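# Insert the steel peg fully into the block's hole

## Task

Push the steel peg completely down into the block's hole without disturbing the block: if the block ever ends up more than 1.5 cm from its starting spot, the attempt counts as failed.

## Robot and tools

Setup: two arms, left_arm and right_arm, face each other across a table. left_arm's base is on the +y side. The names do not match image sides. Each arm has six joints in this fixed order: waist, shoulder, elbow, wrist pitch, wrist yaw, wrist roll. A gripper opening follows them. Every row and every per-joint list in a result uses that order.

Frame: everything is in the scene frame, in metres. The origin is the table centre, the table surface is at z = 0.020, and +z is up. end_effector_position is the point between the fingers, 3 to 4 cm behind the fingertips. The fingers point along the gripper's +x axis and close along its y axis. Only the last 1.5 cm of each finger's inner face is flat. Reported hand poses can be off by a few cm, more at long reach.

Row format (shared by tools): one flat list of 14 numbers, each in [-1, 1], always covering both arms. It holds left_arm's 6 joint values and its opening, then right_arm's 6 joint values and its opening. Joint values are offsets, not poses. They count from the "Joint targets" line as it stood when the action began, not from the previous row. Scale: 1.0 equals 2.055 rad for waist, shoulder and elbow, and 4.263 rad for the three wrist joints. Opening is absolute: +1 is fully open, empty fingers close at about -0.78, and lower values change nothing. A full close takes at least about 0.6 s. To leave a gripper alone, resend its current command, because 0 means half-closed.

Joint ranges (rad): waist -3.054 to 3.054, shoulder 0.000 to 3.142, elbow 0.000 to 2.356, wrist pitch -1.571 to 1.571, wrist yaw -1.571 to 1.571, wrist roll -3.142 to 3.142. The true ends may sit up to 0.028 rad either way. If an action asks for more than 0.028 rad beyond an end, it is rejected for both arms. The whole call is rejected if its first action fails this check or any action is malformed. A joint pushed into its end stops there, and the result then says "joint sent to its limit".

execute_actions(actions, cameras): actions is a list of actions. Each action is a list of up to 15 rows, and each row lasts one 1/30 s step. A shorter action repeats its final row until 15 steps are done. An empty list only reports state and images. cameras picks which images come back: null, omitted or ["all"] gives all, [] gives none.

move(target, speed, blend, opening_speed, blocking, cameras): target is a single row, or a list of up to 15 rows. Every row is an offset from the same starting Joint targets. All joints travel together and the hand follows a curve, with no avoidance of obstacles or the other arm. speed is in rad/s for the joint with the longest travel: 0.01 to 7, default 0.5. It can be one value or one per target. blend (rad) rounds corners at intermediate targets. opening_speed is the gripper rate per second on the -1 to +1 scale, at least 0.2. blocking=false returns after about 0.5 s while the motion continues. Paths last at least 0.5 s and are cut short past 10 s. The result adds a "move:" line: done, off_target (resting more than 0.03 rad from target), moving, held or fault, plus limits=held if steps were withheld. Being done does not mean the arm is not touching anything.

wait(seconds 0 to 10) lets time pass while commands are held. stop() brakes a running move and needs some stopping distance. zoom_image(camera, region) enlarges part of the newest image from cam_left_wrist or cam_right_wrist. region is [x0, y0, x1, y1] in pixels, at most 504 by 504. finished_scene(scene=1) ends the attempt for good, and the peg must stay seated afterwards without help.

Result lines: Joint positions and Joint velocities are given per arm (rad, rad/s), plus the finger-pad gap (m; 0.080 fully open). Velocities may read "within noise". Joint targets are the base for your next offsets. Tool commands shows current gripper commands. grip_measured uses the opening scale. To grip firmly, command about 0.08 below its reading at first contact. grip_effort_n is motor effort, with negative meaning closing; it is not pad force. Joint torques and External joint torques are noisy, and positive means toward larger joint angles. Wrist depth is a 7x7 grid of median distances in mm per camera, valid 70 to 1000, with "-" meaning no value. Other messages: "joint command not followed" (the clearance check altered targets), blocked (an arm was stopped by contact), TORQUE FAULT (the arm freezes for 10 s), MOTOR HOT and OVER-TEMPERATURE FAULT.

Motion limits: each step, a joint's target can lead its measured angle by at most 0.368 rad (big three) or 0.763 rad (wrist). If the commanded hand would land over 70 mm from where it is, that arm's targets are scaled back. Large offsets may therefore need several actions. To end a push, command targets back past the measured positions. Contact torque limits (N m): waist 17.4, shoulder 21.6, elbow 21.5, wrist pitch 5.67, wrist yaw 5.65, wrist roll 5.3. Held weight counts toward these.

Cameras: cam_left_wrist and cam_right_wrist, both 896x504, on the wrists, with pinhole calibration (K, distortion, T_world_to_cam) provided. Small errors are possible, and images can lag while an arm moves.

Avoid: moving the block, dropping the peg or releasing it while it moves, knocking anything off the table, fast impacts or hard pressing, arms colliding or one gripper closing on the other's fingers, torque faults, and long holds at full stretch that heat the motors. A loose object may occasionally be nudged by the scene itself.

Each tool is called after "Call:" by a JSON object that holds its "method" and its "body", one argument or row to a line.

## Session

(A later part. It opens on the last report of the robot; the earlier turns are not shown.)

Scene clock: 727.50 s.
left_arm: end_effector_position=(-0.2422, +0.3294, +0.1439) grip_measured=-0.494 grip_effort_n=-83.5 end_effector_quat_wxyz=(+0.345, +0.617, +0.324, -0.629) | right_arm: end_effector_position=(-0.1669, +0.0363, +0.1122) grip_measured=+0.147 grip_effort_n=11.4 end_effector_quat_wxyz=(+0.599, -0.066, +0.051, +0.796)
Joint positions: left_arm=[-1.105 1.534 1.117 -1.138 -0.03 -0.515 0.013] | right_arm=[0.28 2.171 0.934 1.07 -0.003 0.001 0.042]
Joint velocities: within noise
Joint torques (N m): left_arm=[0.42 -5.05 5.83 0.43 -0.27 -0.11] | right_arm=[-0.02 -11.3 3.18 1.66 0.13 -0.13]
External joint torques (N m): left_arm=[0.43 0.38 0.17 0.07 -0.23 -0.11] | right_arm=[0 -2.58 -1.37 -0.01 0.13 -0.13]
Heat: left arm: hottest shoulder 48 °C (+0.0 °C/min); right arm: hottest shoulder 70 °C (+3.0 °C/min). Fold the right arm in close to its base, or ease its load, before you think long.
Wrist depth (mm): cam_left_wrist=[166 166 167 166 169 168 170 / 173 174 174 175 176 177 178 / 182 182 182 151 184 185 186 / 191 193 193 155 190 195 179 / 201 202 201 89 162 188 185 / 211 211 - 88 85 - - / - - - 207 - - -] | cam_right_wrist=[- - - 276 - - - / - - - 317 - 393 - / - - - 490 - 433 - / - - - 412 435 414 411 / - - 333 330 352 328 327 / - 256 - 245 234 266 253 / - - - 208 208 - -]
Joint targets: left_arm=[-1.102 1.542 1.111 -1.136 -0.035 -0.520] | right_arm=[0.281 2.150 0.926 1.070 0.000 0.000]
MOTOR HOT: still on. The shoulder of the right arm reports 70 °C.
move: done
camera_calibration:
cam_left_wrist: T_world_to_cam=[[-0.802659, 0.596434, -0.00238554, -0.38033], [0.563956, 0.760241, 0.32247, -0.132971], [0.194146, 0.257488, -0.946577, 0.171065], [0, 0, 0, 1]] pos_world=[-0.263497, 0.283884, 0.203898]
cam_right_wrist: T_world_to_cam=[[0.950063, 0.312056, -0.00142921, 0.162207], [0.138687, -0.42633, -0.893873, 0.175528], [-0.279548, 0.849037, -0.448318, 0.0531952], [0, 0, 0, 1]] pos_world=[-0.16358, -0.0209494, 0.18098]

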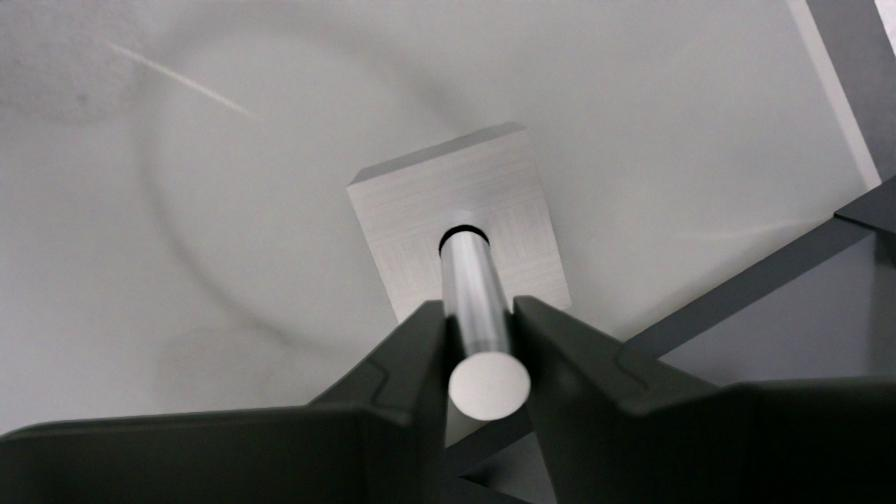

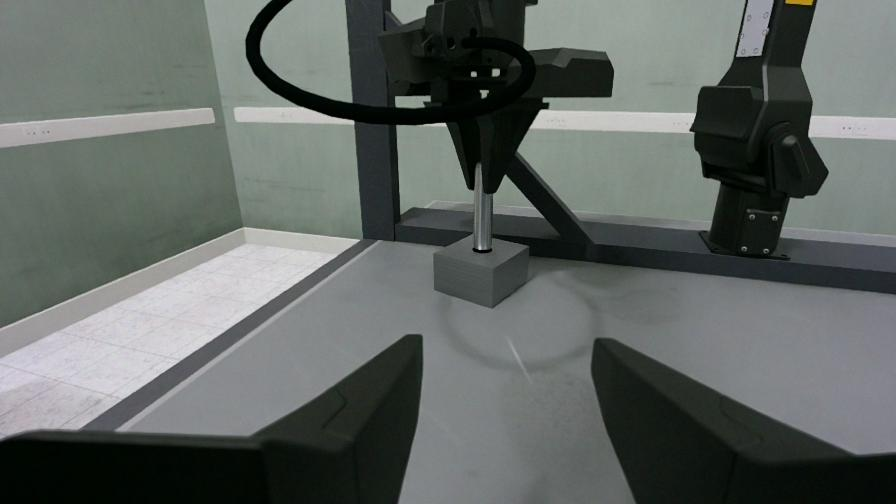

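Call:
{"method": "move", "body": {
  "target": [0.001, 0.0025, -0.0073, 0.0047, 0, 0, -0.58, 0, 0, 0, 0, 0, 0, 0.15],
  "speed": 0.1
}}

Scene clock: 756.03 s.
left_arm: end_effector_position=(-0.2425, +0.3288, +0.1390) grip_measured=-0.494 grip_effort_n=-83.5 end_effector_quat_wxyz=(+0.345, +0.617, +0.325, -0.628) | right_arm: end_effector_position=(-0.1669, +0.0363, +0.1122) grip_measured=+0.147 grip_effort_n=11.4 end_effector_quat_wxyz=(+0.599, -0.066, +0.051, +0.796)
Joint positions: left_arm=[-1.103 1.539 1.102 -1.118 -0.03 -0.515 0.013] | right_arm=[0.28 2.171 0.934 1.07 -0.003 0.001 0.042]
Joint velocities: within noise
Joint torques (N m): left_arm=[0.05 -5 5.67 0.44 -0.29 -0.08] | right_arm=[-0.21 -11.22 3.36 1.67 0.06 -0.05]
External joint torques (N m): left_arm=[0.1 0.38 0.08 0.09 -0.25 -0.08] | right_arm=[-0.18 -2.43 -1.22 -0.01 0.06 -0.06]
Heat: left arm: hottest shoulder 44 °C (-4.1 °C/min); right arm: hottest shoulder 71 °C (+2.0 °C/min). Fold the right arm in close to its base, or ease its load, before you think long.
Wrist depth (mm): cam_left_wrist=[161 162 162 161 164 164 165 / 168 170 170 170 172 172 173 / 177 178 178 146 180 181 181 / 186 187 188 150 186 190 179 / 196 197 196 89 158 189 179 / 206 206 - 88 85 - - / - - - 207 - - -] | cam_right_wrist=[- - - 275 - - - / - - 473 332 - 393 - / - - - 492 - 431 - / - - - 410 437 413 411 / - - 333 333 350 330 329 / - 257 - 245 234 267 253 / - - - 208 208 - -]
Joint targets: left_arm=[-1.100 1.548 1.096 -1.116 -0.035 -0.520] | right_arm=[0.281 2.150 0.926 1.070 0.000 0.000]
MOTOR HOT: still on. The shoulder of the right arm reports 71 °C.
move: done
camera_calibration:
cam_left_wrist: T_world_to_cam=[[-0.80359, 0.595178, -0.00244293, -0.380022], [0.562762, 0.761145, 0.322423, -0.131416], [0.193759, 0.257721, -0.946592, 0.16655], [0, 0, 0, 1]] pos_world=[-0.263697, 0.283285, 0.199098]
cam_right_wrist: T_world_to_cam=[[0.950063, 0.312056, -0.00142921, 0.162207], [0.138687, -0.42633, -0.893873, 0.175528], [-0.279548, 0.849037, -0.448318, 0.0531952], [0, 0, 0, 1]] pos_world=[-0.16358, -0.0209494, 0.18098]

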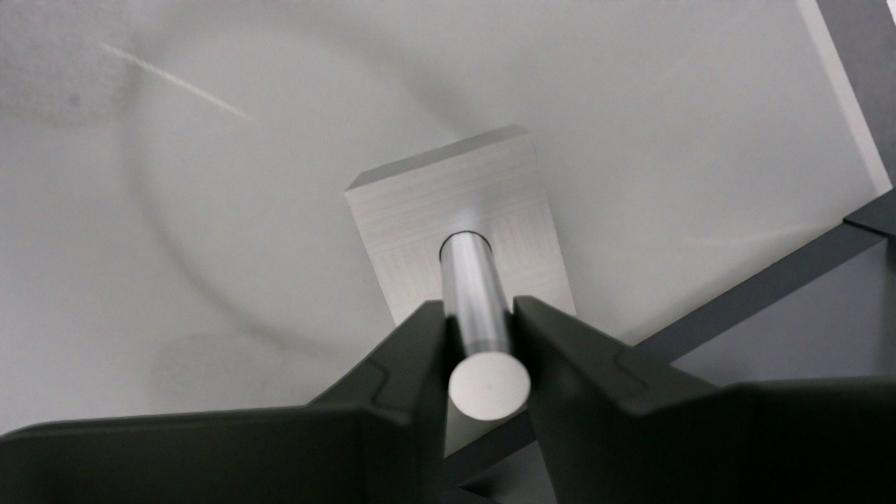

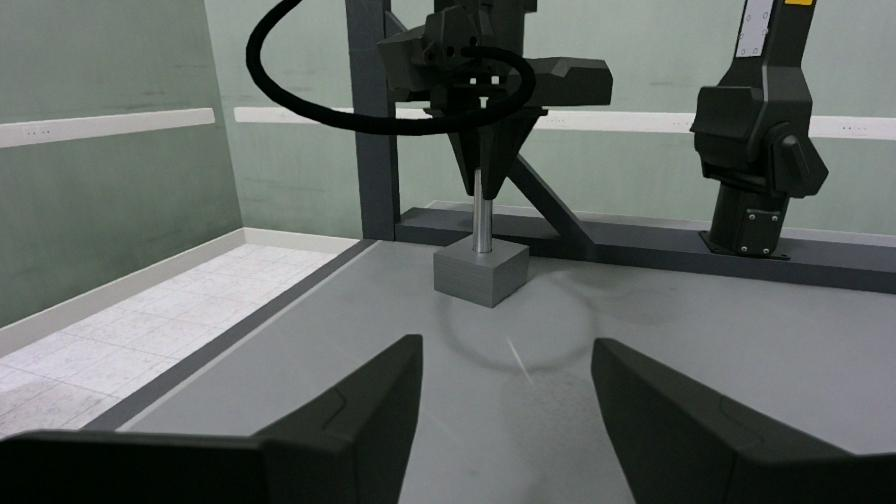

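Call:
{"method": "zoom_image", "body": {
  "camera": "cam_left_wrist",
  "region": [400, 190, 540, 290]
}}

Call:
{"method": "zoom_image", "body": {
  "camera": "cam_right_wrist",
  "region": [430, 220, 540, 320]
}}

Scaled by 3.600 from the camera's 896x504 image, which has a finer 1280x720 frame.

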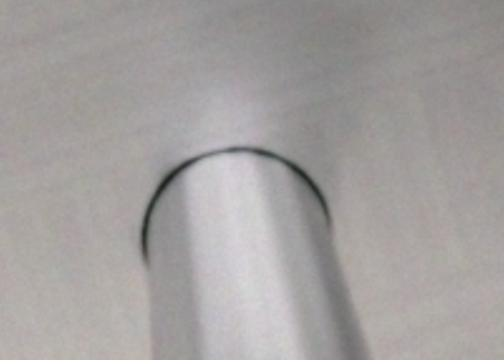

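Scaled by 4.582 from the camera's 896x504 image, which has a finer 1280x720 frame.

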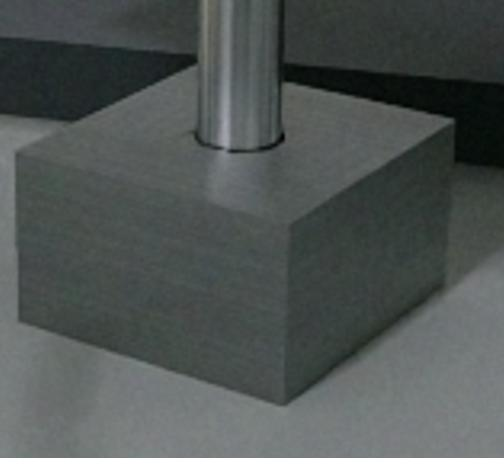

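Call:
{"method": "move", "body": {
  "target": [0, 0.0041, -0.0157, 0.00955, 0, 0, -0.58, 0, 0, 0, 0, 0, 0, 0.15],
  "speed": 0.05
}}

Scene clock: 764.20 s.
left_arm: end_effector_position=(-0.2426, +0.3288, +0.1291) grip_measured=-0.494 grip_effort_n=-83.5 end_effector_quat_wxyz=(+0.345, +0.617, +0.325, -0.629) | right_arm: end_effector_position=(-0.1669, +0.0363, +0.1122) grip_measured=+0.147 grip_effort_n=11.4 end_effector_quat_wxyz=(+0.599, -0.066, +0.051, +0.796)
Joint positions: left_arm=[-1.103 1.548 1.07 -1.077 -0.03 -0.515 0.013] | right_arm=[0.28 2.171 0.934 1.07 -0.003 0.001 0.042]
Joint velocities: within noise
Joint torques (N m): left_arm=[0.28 -4.8 5.55 0.46 -0.33 -0.11] | right_arm=[0.09 -11.25 3.16 1.69 0.15 -0.04]
External joint torques (N m): left_arm=[0.28 0.61 -0.02 0.1 -0.28 -0.11] | right_arm=[0.06 -2.45 -1.45 0 0.16 -0.05]
Heat: left arm: hottest shoulder 44 °C (-4.1 °C/min); right arm: hottest shoulder 72 °C (+3.0 °C/min). Fold the right arm in close to its base, or ease its load, before you think long.
Wrist depth (mm): cam_left_wrist=[152 153 153 154 153 155 156 / 159 160 161 161 162 163 163 / 167 168 167 137 169 171 172 / 176 176 176 139 176 180 177 / 186 186 185 89 146 186 170 / 193 194 - 88 85 - - / - - - 206 - - -] | cam_right_wrist=[- - - 293 - - - / - - - 329 274 390 - / - - - 367 - 435 - / - - - 409 435 413 412 / - - 333 332 351 329 328 / - 257 - 245 235 266 253 / - - - 208 209 - -]
Joint targets: left_arm=[-1.100 1.556 1.064 -1.075 -0.035 -0.520] | right_arm=[0.281 2.150 0.926 1.070 0.000 0.000]
MOTOR HOT: still on. The shoulder of the right arm reports 72 °C.
move: done
camera_calibration:
cam_left_wrist: T_world_to_cam=[[-0.803579, 0.595193, -0.00224548, -0.380167], [0.562881, 0.761169, 0.32216, -0.128093], [0.193457, 0.257617, -0.946683, 0.157165], [0, 0, 0, 1]] pos_world=[-0.263798, 0.283284, 0.189198]
cam_right_wrist: T_world_to_cam=[[0.950063, 0.312056, -0.00142921, 0.162207], [0.138687, -0.42633, -0.893873, 0.175528], [-0.279548, 0.849037, -0.448318, 0.0531952], [0, 0, 0, 1]] pos_world=[-0.16358, -0.0209494, 0.18098]

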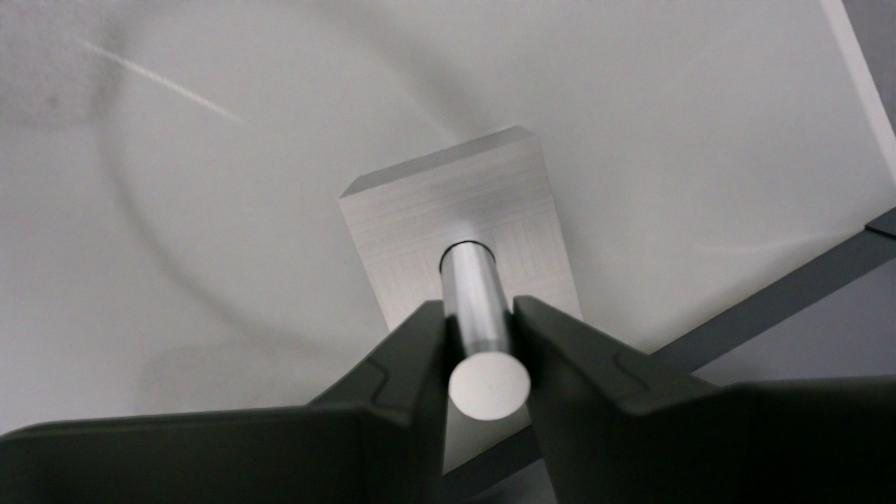

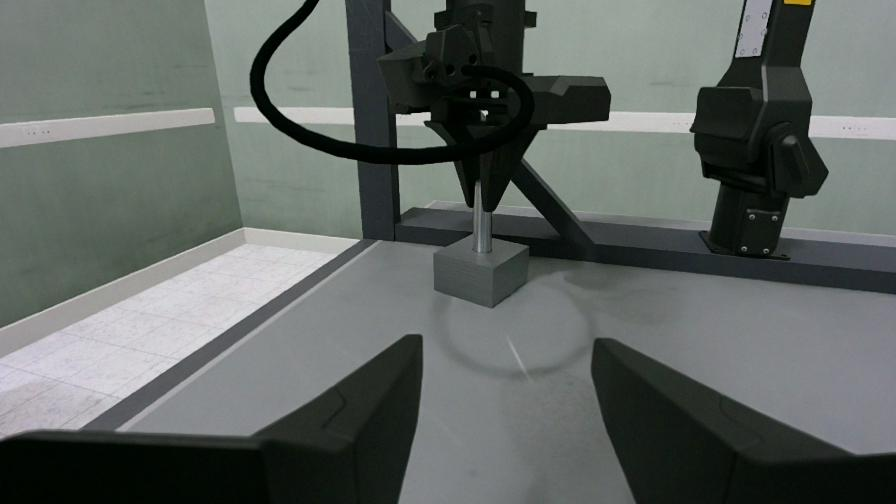

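Call:
{"method": "move", "body": {
  "target": [0, 0.0063, -0.0178, 0.0116, 0, 0, -0.58, 0, 0, 0, 0, 0, 0, 0.15],
  "speed": 0.05
}}

Scene clock: 768.47 s.
left_arm: end_effector_position=(-0.2426, +0.3287, +0.1171) grip_measured=-0.494 grip_effort_n=-83.5 end_effector_quat_wxyz=(+0.345, +0.617, +0.325, -0.629) | right_arm: end_effector_position=(-0.1669, +0.0363, +0.1122) grip_measured=+0.147 grip_effort_n=11.4 end_effector_quat_wxyz=(+0.599, -0.066, +0.051, +0.796)
Joint positions: left_arm=[-1.103 1.56 1.033 -1.028 -0.03 -0.515 0.013] | right_arm=[0.28 2.171 0.934 1.07 -0.003 0.001 0.042]
Joint velocities: within noise
Joint torques (N m): left_arm=[0.21 -5 5.7 0.4 -0.28 -0.1] | right_arm=[-0.3 -11.26 3.24 1.69 0.06 -0.09]
External joint torques (N m): left_arm=[0.24 0.46 0.18 0.04 -0.23 -0.1] | right_arm=[-0.31 -2.47 -1.35 0 0.06 -0.1]
Heat: left arm: hottest shoulder 44 °C (-4.0 °C/min); right arm: hottest shoulder 72 °C (+3.0 °C/min). Fold the right arm in close to its base, or ease its load, before you think long.
Wrist depth (mm): cam_left_wrist=[143 142 142 143 144 144 145 / 149 149 149 150 150 151 152 / 155 155 156 125 156 159 160 / 163 164 163 128 132 167 166 / 172 173 172 89 133 174 158 / 180 181 - 88 85 - - / - - - 195 - - -] | cam_right_wrist=[- - 445 300 - - - / - - - 296 - 393 - / - - - 365 - 432 - / - - - 412 436 414 409 / - - 333 333 352 329 327 / - 256 - 245 234 267 253 / - - - 208 207 - -]
Joint targets: left_arm=[-1.100 1.569 1.027 -1.026 -0.035 -0.520] | right_arm=[0.281 2.150 0.926 1.070 0.000 0.000]
MOTOR HOT: still on. The shoulder of the right arm reports 72 °C.
move: done
camera_calibration:
cam_left_wrist: T_world_to_cam=[[-0.803579, 0.595193, -0.00224548, -0.380193], [0.562881, 0.761169, 0.32216, -0.124227], [0.193457, 0.257617, -0.946683, 0.145805], [0, 0, 0, 1]] pos_world=[-0.263798, 0.283284, 0.177198]
cam_right_wrist: T_world_to_cam=[[0.950063, 0.312056, -0.00142921, 0.162207], [0.138687, -0.42633, -0.893873, 0.175528], [-0.279548, 0.849037, -0.448318, 0.0531952], [0, 0, 0, 1]] pos_world=[-0.16358, -0.0209494, 0.18098]

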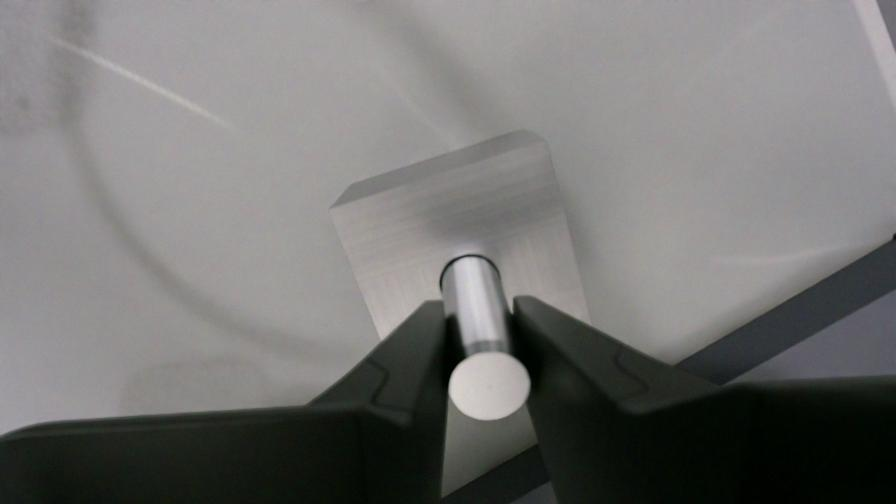

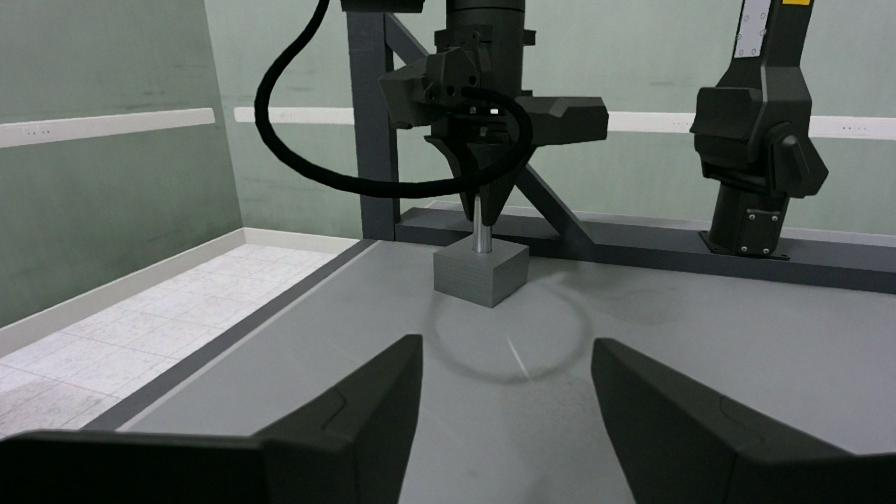

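Call:
{"method": "move", "body": {
  "target": [0, 0.003, -0.0072, 0.0049, 0, 0, -0.58, 0, 0, 0, 0, 0, 0, 0.15],
  "speed": 0.04
}}

Scene clock: 772.33 s.
left_arm: end_effector_position=(-0.2428, +0.3286, +0.1122) grip_measured=-0.494 grip_effort_n=-83.5 end_effector_quat_wxyz=(+0.345, +0.616, +0.325, -0.629) | right_arm: end_effector_position=(-0.1669, +0.0363, +0.1122) grip_measured=+0.147 grip_effort_n=10.9 end_effector_quat_wxyz=(+0.599, -0.066, +0.051, +0.796)
Joint positions: left_arm=[-1.103 1.566 1.019 -1.007 -0.03 -0.515 0.013] | right_arm=[0.28 2.171 0.934 1.07 -0.003 0.001 0.042]
Joint velocities: within noise
Joint torques (N m): left_arm=[0.28 -4.94 5.55 0.43 -0.31 -0.09] | right_arm=[0.18 -11.39 3.19 1.66 0.1 -0.04]
External joint torques (N m): left_arm=[0.25 0.49 0.11 0.08 -0.26 -0.09] | right_arm=[0.16 -2.53 -1.44 -0.05 0.11 -0.05]
Heat: left arm: hottest shoulder 44 °C (-4.0 °C/min); right arm: hottest shoulder 72 °C (+3.0 °C/min). Fold the right arm in close to its base, or ease its load, before you think long.
Wrist depth (mm): cam_left_wrist=[138 137 138 139 139 140 140 / 144 144 146 145 146 146 147 / 151 150 152 122 151 154 154 / 158 158 158 124 158 162 162 / 167 168 166 89 128 170 155 / 174 175 - 88 85 - - / - - - 190 - - -] | cam_right_wrist=[- - - 300 - - - / - - - 293 - 390 - / - - - 358 - 430 - / - - - 404 435 412 411 / - - 334 332 352 330 328 / - 256 - 244 235 266 252 / - - - 208 208 - -]
Joint targets: left_arm=[-1.100 1.575 1.012 -1.005 -0.035 -0.520] | right_arm=[0.281 2.150 0.926 1.070 0.000 0.000]
MOTOR HOT: still on. The shoulder of the right arm reports 72 °C.
move: done
camera_calibration:
cam_left_wrist: T_world_to_cam=[[-0.803591, 0.595178, -0.00212297, -0.380326], [0.562966, 0.761248, 0.321825, -0.122368], [0.193159, 0.257421, -0.946797, 0.141133], [0, 0, 0, 1]] pos_world=[-0.263999, 0.283184, 0.172198]
cam_right_wrist: T_world_to_cam=[[0.950063, 0.312056, -0.00142921, 0.162207], [0.138687, -0.42633, -0.893873, 0.175528], [-0.279548, 0.849037, -0.448318, 0.0531952], [0, 0, 0, 1]] pos_world=[-0.16358, -0.0209494, 0.18098]

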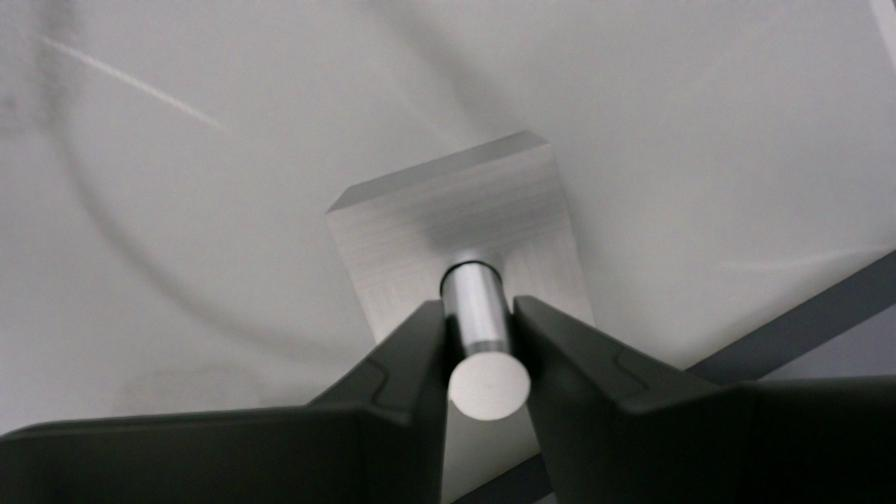

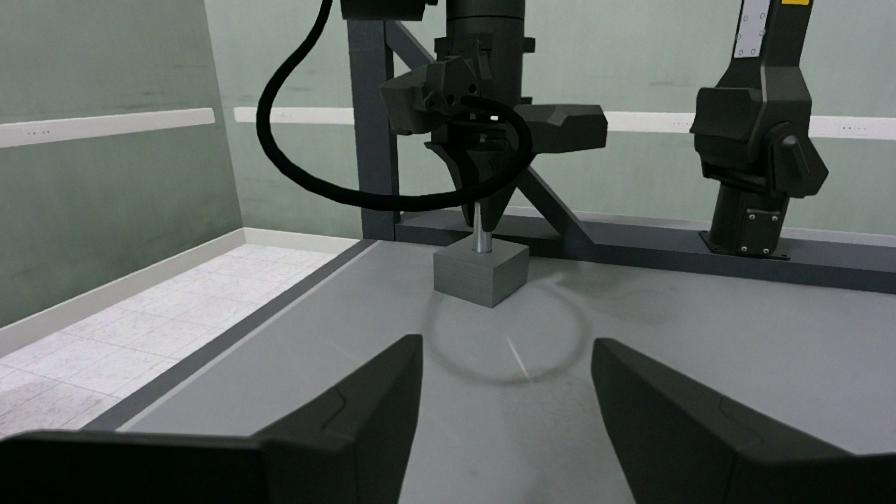

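Call:
{"method": "move", "body": {
  "target": [0, 0.0013, -0.0048, 0.003, 0, 0, -0.58, 0, 0, 0, 0, 0, 0, 0.15],
  "speed": 0.03
}}

Call:
{"method": "zoom_image", "body": {
  "camera": "cam_right_wrist",
  "region": [430, 190, 540, 300]
}}

Scene clock: 776.13 s.
left_arm: end_effector_position=(-0.2426, +0.3288, +0.1091) grip_measured=-0.494 grip_effort_n=-83.5 end_effector_quat_wxyz=(+0.345, +0.616, +0.325, -0.629) | right_arm: end_effector_position=(-0.1669, +0.0363, +0.1122) grip_measured=+0.147 grip_effort_n=11.4 end_effector_quat_wxyz=(+0.599, -0.066, +0.051, +0.796)
Joint positions: left_arm=[-1.103 1.569 1.009 -0.994 -0.03 -0.515 0.013] | right_arm=[0.28 2.171 0.934 1.07 -0.003 0.001 0.042]
Joint velocities: within noise
Joint torques (N m): left_arm=[0.01 -4.83 5.51 0.48 -0.32 -0.11] | right_arm=[0.07 -11.4 3.2 1.64 0.09 -0.02]
External joint torques (N m): left_arm=[-0.05 0.65 0.05 0.12 -0.27 -0.11] | right_arm=[0.1 -2.64 -1.37 -0.05 0.09 -0.02]
Heat: left arm: hottest shoulder 43 °C (-5.1 °C/min); right arm: hottest shoulder 72 °C (+2.0 °C/min). Fold the right arm in close to its base, or ease its load, before you think long.
Wrist depth (mm): cam_left_wrist=[136 135 135 136 136 137 137 / 142 141 142 142 143 143 144 / 147 148 148 121 147 150 151 / 155 156 155 121 123 158 159 / 163 164 165 89 125 167 155 / 171 171 - 88 85 - - / - - - 186 - - -] | cam_right_wrist=[- - 445 303 - - - / - - - 296 - 391 - / - - 489 358 - 432 - / - - - 405 434 414 413 / - - 333 332 351 330 328 / - 257 - 245 234 265 252 / - - - 208 208 - -]
Joint targets: left_arm=[-1.100 1.578 1.002 -0.992 -0.035 -0.520] | right_arm=[0.281 2.150 0.926 1.070 0.000 0.000]
MOTOR HOT: still on. The shoulder of the right arm reports 72 °C.
move: done
camera_calibration:
cam_left_wrist: T_world_to_cam=[[-0.803591, 0.595178, -0.00212297, -0.380151], [0.562966, 0.761248, 0.321825, -0.121648], [0.193159, 0.257421, -0.946797, 0.138209], [0, 0, 0, 1]] pos_world=[-0.263699, 0.283284, 0.169198]
cam_right_wrist: T_world_to_cam=[[0.950063, 0.312056, -0.00142921, 0.162207], [0.138687, -0.42633, -0.893873, 0.175528], [-0.279548, 0.849037, -0.448318, 0.0531952], [0, 0, 0, 1]] pos_world=[-0.16358, -0.0209494, 0.18098]

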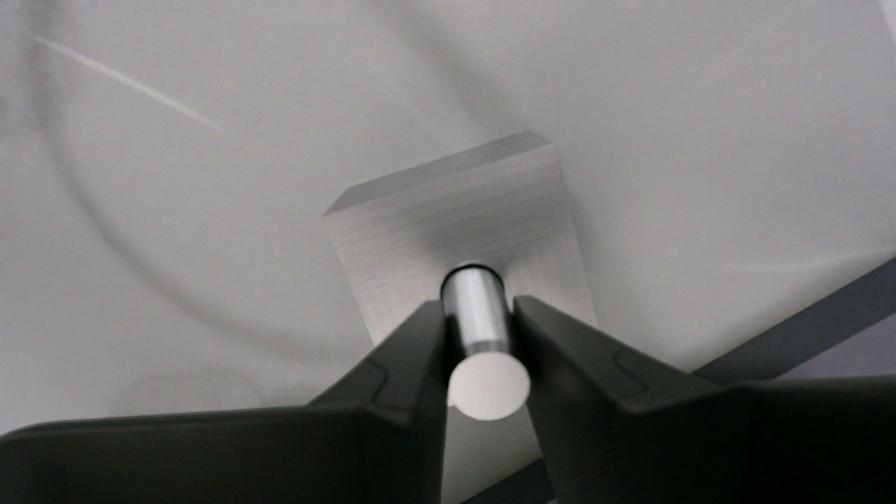

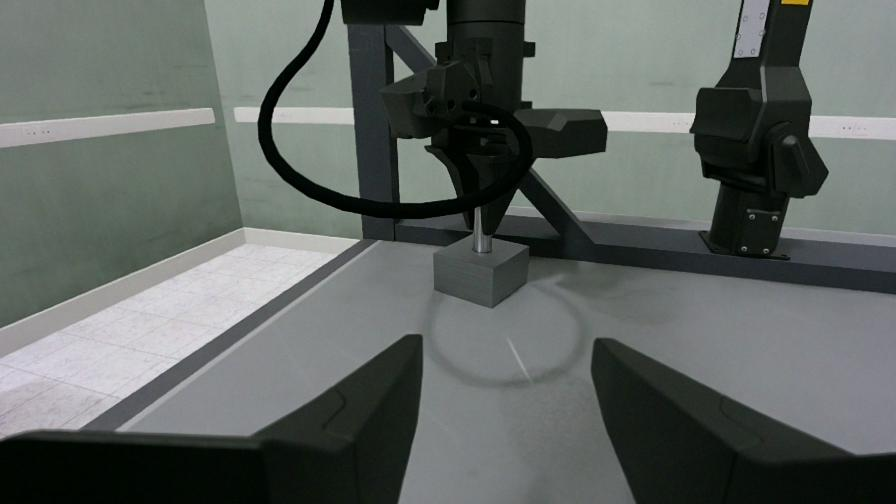

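Scaled by 4.582 from the camera's 896x504 image, which has a finer 1280x720 frame.

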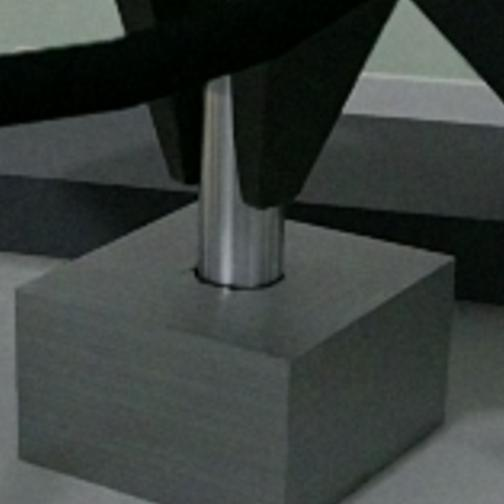

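Call:
{"method": "move", "body": {
  "target": [0, 0.0015, -0.0037, 0.0025, 0, 0, -0.58, 0, 0, 0, 0, 0, 0, 0.15],
  "speed": 0.03
}}

Scene clock: 780.90 s.
left_arm: end_effector_position=(-0.2426, +0.3286, +0.1072) grip_measured=-0.494 grip_effort_n=-83.5 end_effector_quat_wxyz=(+0.346, +0.616, +0.325, -0.629) | right_arm: end_effector_position=(-0.1669, +0.0363, +0.1122) grip_measured=+0.147 grip_effort_n=11.4 end_effector_quat_wxyz=(+0.599, -0.066, +0.051, +0.796)
Joint positions: left_arm=[-1.103 1.571 1.003 -0.985 -0.03 -0.515 0.013] | right_arm=[0.28 2.171 0.934 1.07 -0.003 0.001 0.042]
Joint velocities: within noise
Joint torques (N m): left_arm=[0.16 -4.64 5.24 0.65 -0.26 -0.11] | right_arm=[0.17 -11.28 3.21 1.68 0.08 -0.06]
External joint torques (N m): left_arm=[0.11 0.85 -0.22 0.29 -0.21 -0.1] | right_arm=[0.15 -2.52 -1.34 0 0.09 -0.07]
Heat: left arm: hottest shoulder 43 °C (-5.0 °C/min); right arm: hottest shoulder 72 °C (+2.0 °C/min). Fold the right arm in close to its base, or ease its load, before you think long.
Wrist depth (mm): cam_left_wrist=[133 133 134 134 135 136 136 / 138 140 140 141 141 142 143 / 146 146 147 117 146 149 149 / 153 154 153 119 122 157 158 / 162 162 163 89 123 166 155 / 169 170 - 88 85 - - / - - - 184 - - -] | cam_right_wrist=[- - - 300 - - - / - - - 295 - 390 - / - - - 360 - 430 - / - - - 403 433 416 413 / - - 334 332 350 330 327 / - 257 - 245 234 266 253 / - - - 208 208 - -]
Joint targets: left_arm=[-1.100 1.581 0.995 -0.982 -0.035 -0.520] | right_arm=[0.281 2.150 0.926 1.070 0.000 0.000]
MOTOR HOT: still on. The shoulder of the right arm reports 72 °C.
move: done
camera_calibration:
cam_left_wrist: T_world_to_cam=[[-0.803827, 0.59486, -0.00176418, -0.380129], [0.5629, 0.761592, 0.321125, -0.120956], [0.192368, 0.257136, -0.947035, 0.136348], [0, 0, 0, 1]] pos_world=[-0.263701, 0.283182, 0.167298]
cam_right_wrist: T_world_to_cam=[[0.950063, 0.312056, -0.00142921, 0.162207], [0.138687, -0.42633, -0.893873, 0.175528], [-0.279548, 0.849037, -0.448318, 0.0531952], [0, 0, 0, 1]] pos_world=[-0.16358, -0.0209494, 0.18098]

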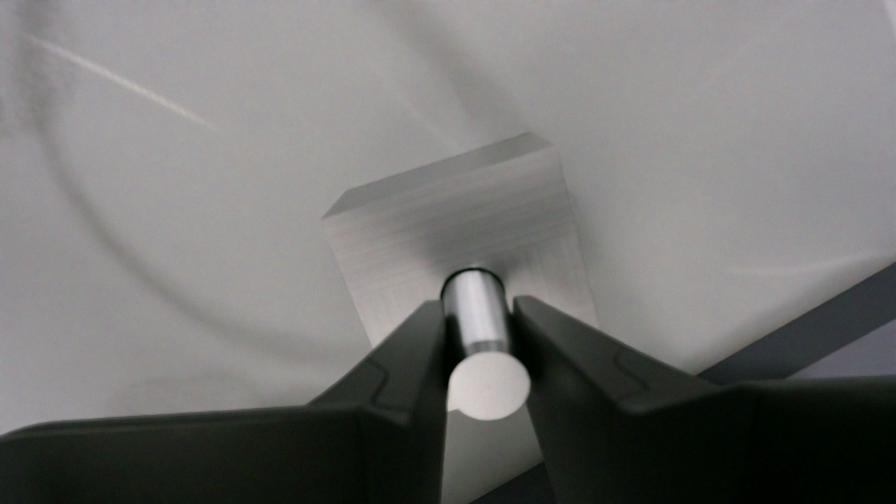

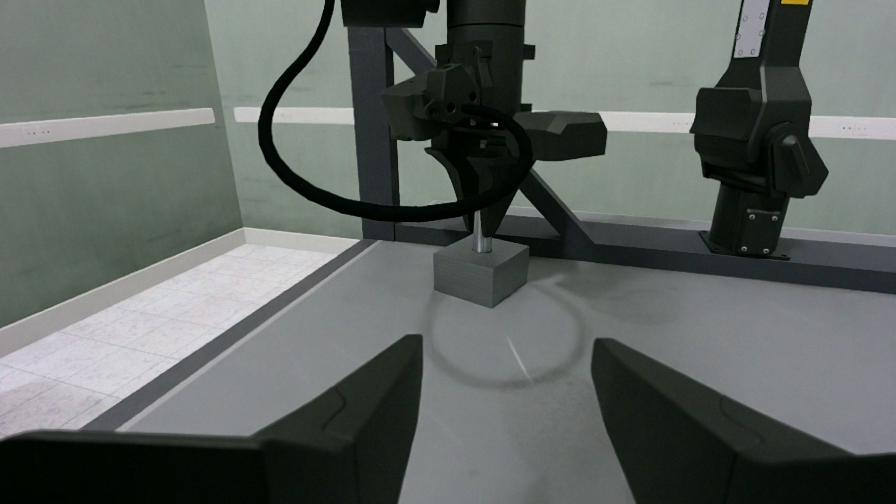

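Call:
{"method": "move", "body": {
  "target": [0, 0.0005, -0.0024, 0.0015, 0, 0, -0.58, 0, 0, 0, 0, 0, 0, 0.15],
  "speed": 0.03
}}

Call:
{"method": "zoom_image", "body": {
  "camera": "cam_left_wrist",
  "region": [400, 230, 560, 430]
}}

Call:
{"method": "zoom_image", "body": {
  "camera": "cam_right_wrist",
  "region": [430, 190, 540, 300]
}}

Scene clock: 788.47 s.
left_arm: end_effector_position=(-0.2426, +0.3286, +0.1068) grip_measured=-0.494 grip_effort_n=-83.5 end_effector_quat_wxyz=(+0.346, +0.616, +0.325, -0.629) | right_arm: end_effector_position=(-0.1669, +0.0363, +0.1122) grip_measured=+0.147 grip_effort_n=11.4 end_effector_quat_wxyz=(+0.599, -0.066, +0.051, +0.796)
Joint positions: left_arm=[-1.103 1.571 1.001 -0.983 -0.03 -0.515 0.013] | right_arm=[0.28 2.171 0.934 1.07 -0.003 0.001 0.042]
Joint velocities: within noise
Joint torques (N m): left_arm=[0.15 -4.49 4.86 0.88 -0.29 -0.11] | right_arm=[0.04 -11 3.24 1.7 0.12 -0.1]
External joint torques (N m): left_arm=[0.15 0.99 -0.6 0.52 -0.25 -0.11] | right_arm=[0.03 -2.18 -1.38 0.01 0.12 -0.1]
Heat: left arm: hottest shoulder 43 °C (-4.0 °C/min); right arm: hottest shoulder 73 °C (+3.0 °C/min). Fold the right arm in close to its base, or ease its load, before you think long.
Wrist depth (mm): cam_left_wrist=[133 133 134 134 135 135 137 / 138 140 140 141 142 142 143 / 145 146 147 125 146 149 150 / 153 153 152 119 122 157 158 / 161 162 161 89 123 165 155 / 169 169 - 88 85 - - / - - - 185 - - -] | cam_right_wrist=[- - - 301 - - - / - - - 294 - 387 - / - - - 359 - 434 - / - - - 404 433 413 411 / - - 334 333 350 329 328 / - 256 - 245 234 266 253 / - - - 208 207 - -]
Joint targets: left_arm=[-1.100 1.582 0.990 -0.975 -0.035 -0.520] | right_arm=[0.281 2.150 0.926 1.070 0.000 0.000]
MOTOR HOT: still on. The shoulder of the right arm reports 73 °C.
move: done
camera_calibration:
cam_left_wrist: T_world_to_cam=[[-0.803812, 0.594881, -0.00170843, -0.380141], [0.563094, 0.761782, 0.320334, -0.120694], [0.191862, 0.256526, -0.947303, 0.136054], [0, 0, 0, 1]] pos_world=[-0.263703, 0.28318, 0.166898]
cam_right_wrist: T_world_to_cam=[[0.950063, 0.312056, -0.00142921, 0.162207], [0.138687, -0.42633, -0.893873, 0.175528], [-0.279548, 0.849037, -0.448318, 0.0531952], [0, 0, 0, 1]] pos_world=[-0.16358, -0.0209494, 0.18098]

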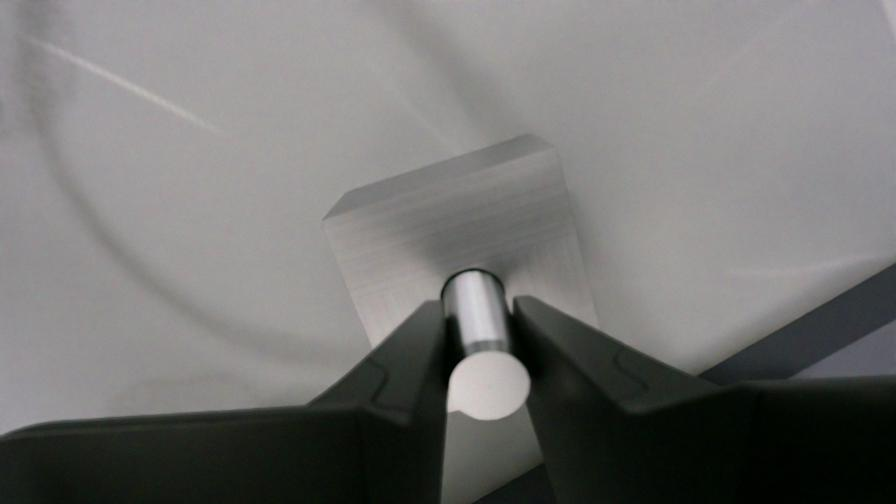

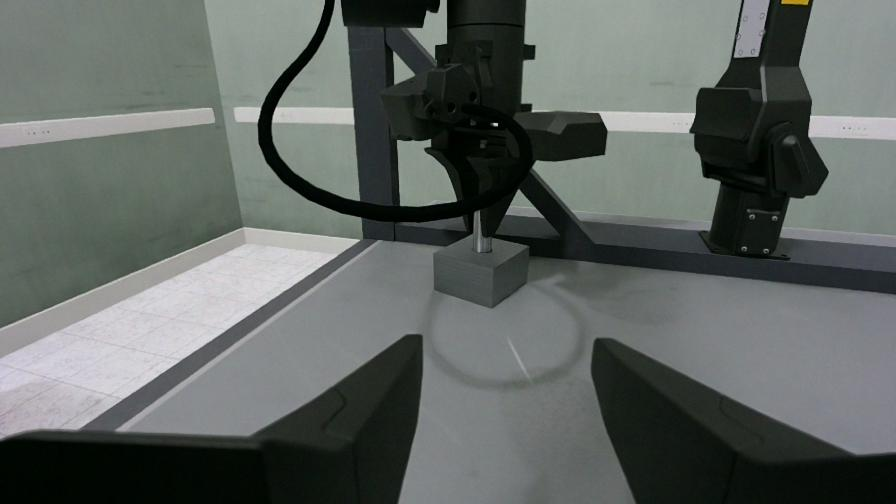

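Scaled by 2.520 from the camera's 896x504 image, which has a finer 1280x720 frame.

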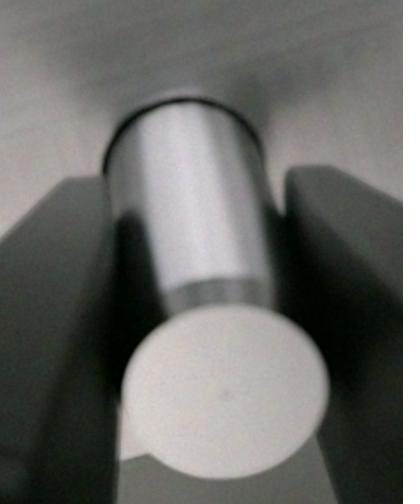

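Scaled by 4.582 from the camera's 896x504 image, which has a finer 1280x720 frame.

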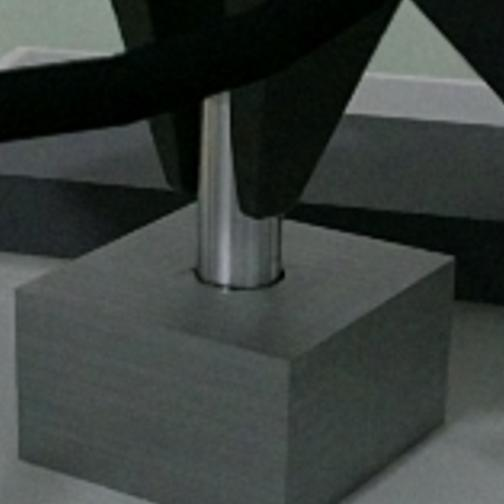

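Call:
{"method": "move", "body": {
  "target": [
    [0, -0.0005, 0.0024, -0.0015, 0, 0, -0.58, 0, 0, 0, 0, 0, 0, 0.15],
    [0, -0.0005, 0.0024, -0.0015, 0, 0, 0.1, 0, 0, 0, 0, 0, 0, 0.15]
  ],
  "speed": 0.05,
  "opening_speed": 0.5
}}

Call:
{"method": "zoom_image", "body": {
  "camera": "cam_left_wrist",
  "region": [400, 230, 560, 430]
}}

Call:
{"method": "zoom_image", "body": {
  "camera": "cam_right_wrist",
  "region": [430, 190, 540, 300]
}}

Scene clock: 849.50 s.
left_arm: end_effector_position=(-0.2425, +0.3286, +0.1068) grip_measured=+0.097 grip_effort_n=14.7 end_effector_quat_wxyz=(+0.346, +0.616, +0.325, -0.629) | right_arm: end_effector_position=(-0.1669, +0.0363, +0.1122) grip_measured=+0.147 grip_effort_n=11.4 end_effector_quat_wxyz=(+0.599, -0.066, +0.051, +0.796)
Joint positions: left_arm=[-1.103 1.571 1.001 -0.983 -0.03 -0.515 0.039] | right_arm=[0.28 2.171 0.934 1.07 -0.003 0.001 0.042]
Joint velocities: within noise
Joint torques (N m): left_arm=[0.05 -4.68 5.38 0.43 -0.21 -0.12] | right_arm=[-0.03 -11.05 3.35 1.64 0.05 -0.09]
External joint torques (N m): left_arm=[0.04 0.84 -0.09 0.07 -0.16 -0.12] | right_arm=[0.02 -2.28 -1.24 -0.04 0.05 -0.1]
Heat: left arm: hottest shoulder 42 °C (-1.0 °C/min); right arm: hottest shoulder 75 °C (+2.0 °C/min). Fold the right arm in close to its base, or ease its load, before you think long.
Wrist depth (mm): cam_left_wrist=[132 133 133 134 135 135 136 / 137 139 140 140 141 141 141 / 145 146 147 117 146 149 149 / 153 153 152 118 121 156 157 / 161 162 158 122 123 163 155 / 168 - - 129 131 - - / - - 87 183 177 - -] | cam_right_wrist=[- - - 301 - - - / - - - 295 - 392 - / - - 491 372 - 434 - / - - - 375 432 411 411 / - - 333 332 350 330 328 / - 256 - 245 234 266 253 / - - - 208 208 - -]
Joint targets: left_arm=[-1.100 1.581 0.995 -0.982 -0.035 -0.520] | right_arm=[0.281 2.150 0.926 1.070 0.000 0.000]
MOTOR HOT: still on. The shoulder of the right arm reports 75 °C.
move: done
camera_calibration:
cam_left_wrist: T_world_to_cam=[[-0.803824, 0.594865, -0.00190468, -0.380026], [0.562969, 0.761751, 0.320627, -0.120825], [0.192181, 0.256656, -0.947203, 0.136066], [0, 0, 0, 1]] pos_world=[-0.263602, 0.28318, 0.166898]
cam_right_wrist: T_world_to_cam=[[0.950063, 0.312056, -0.00142921, 0.162207], [0.138687, -0.42633, -0.893873, 0.175528], [-0.279548, 0.849037, -0.448318, 0.0531952], [0, 0, 0, 1]] pos_world=[-0.16358, -0.0209494, 0.18098]

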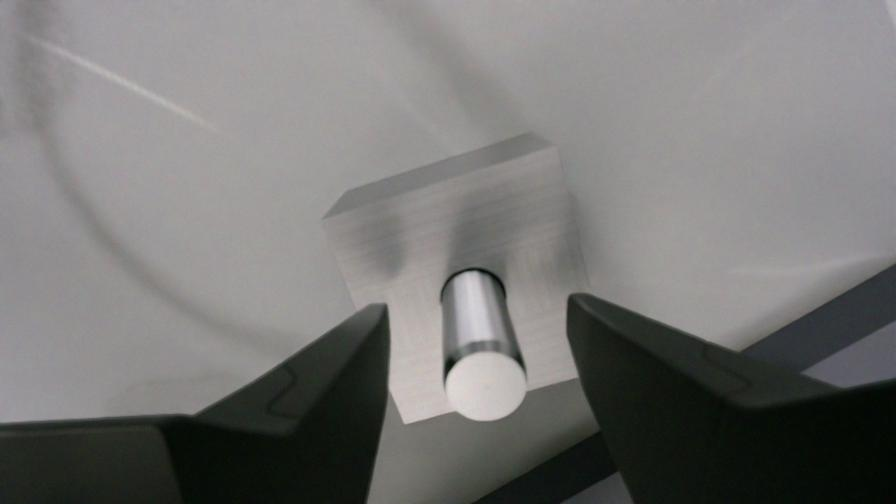

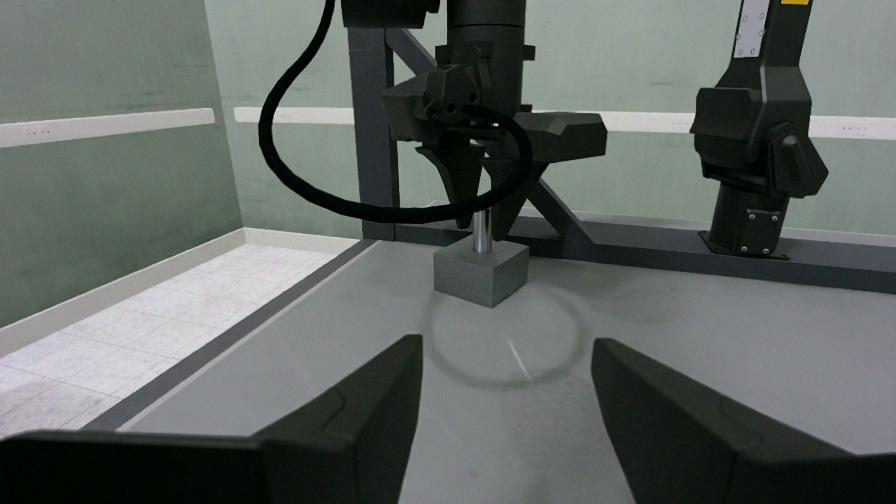

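Scaled by 2.520 from the camera's 896x504 image, which has a finer 1280x720 frame.

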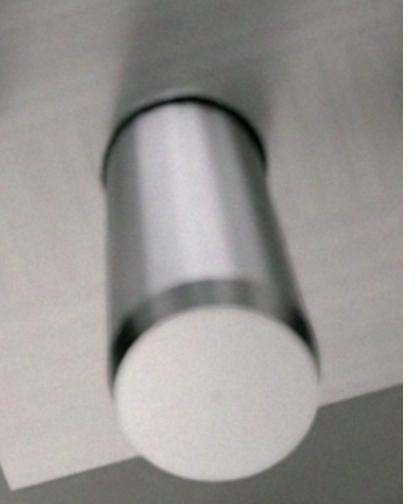

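Scaled by 4.582 from the camera's 896x504 image, which has a finer 1280x720 frame.

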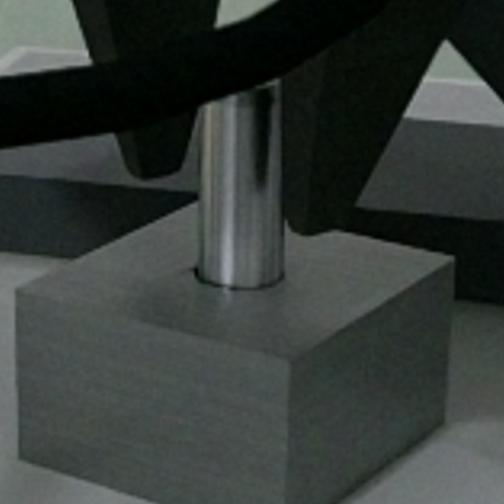

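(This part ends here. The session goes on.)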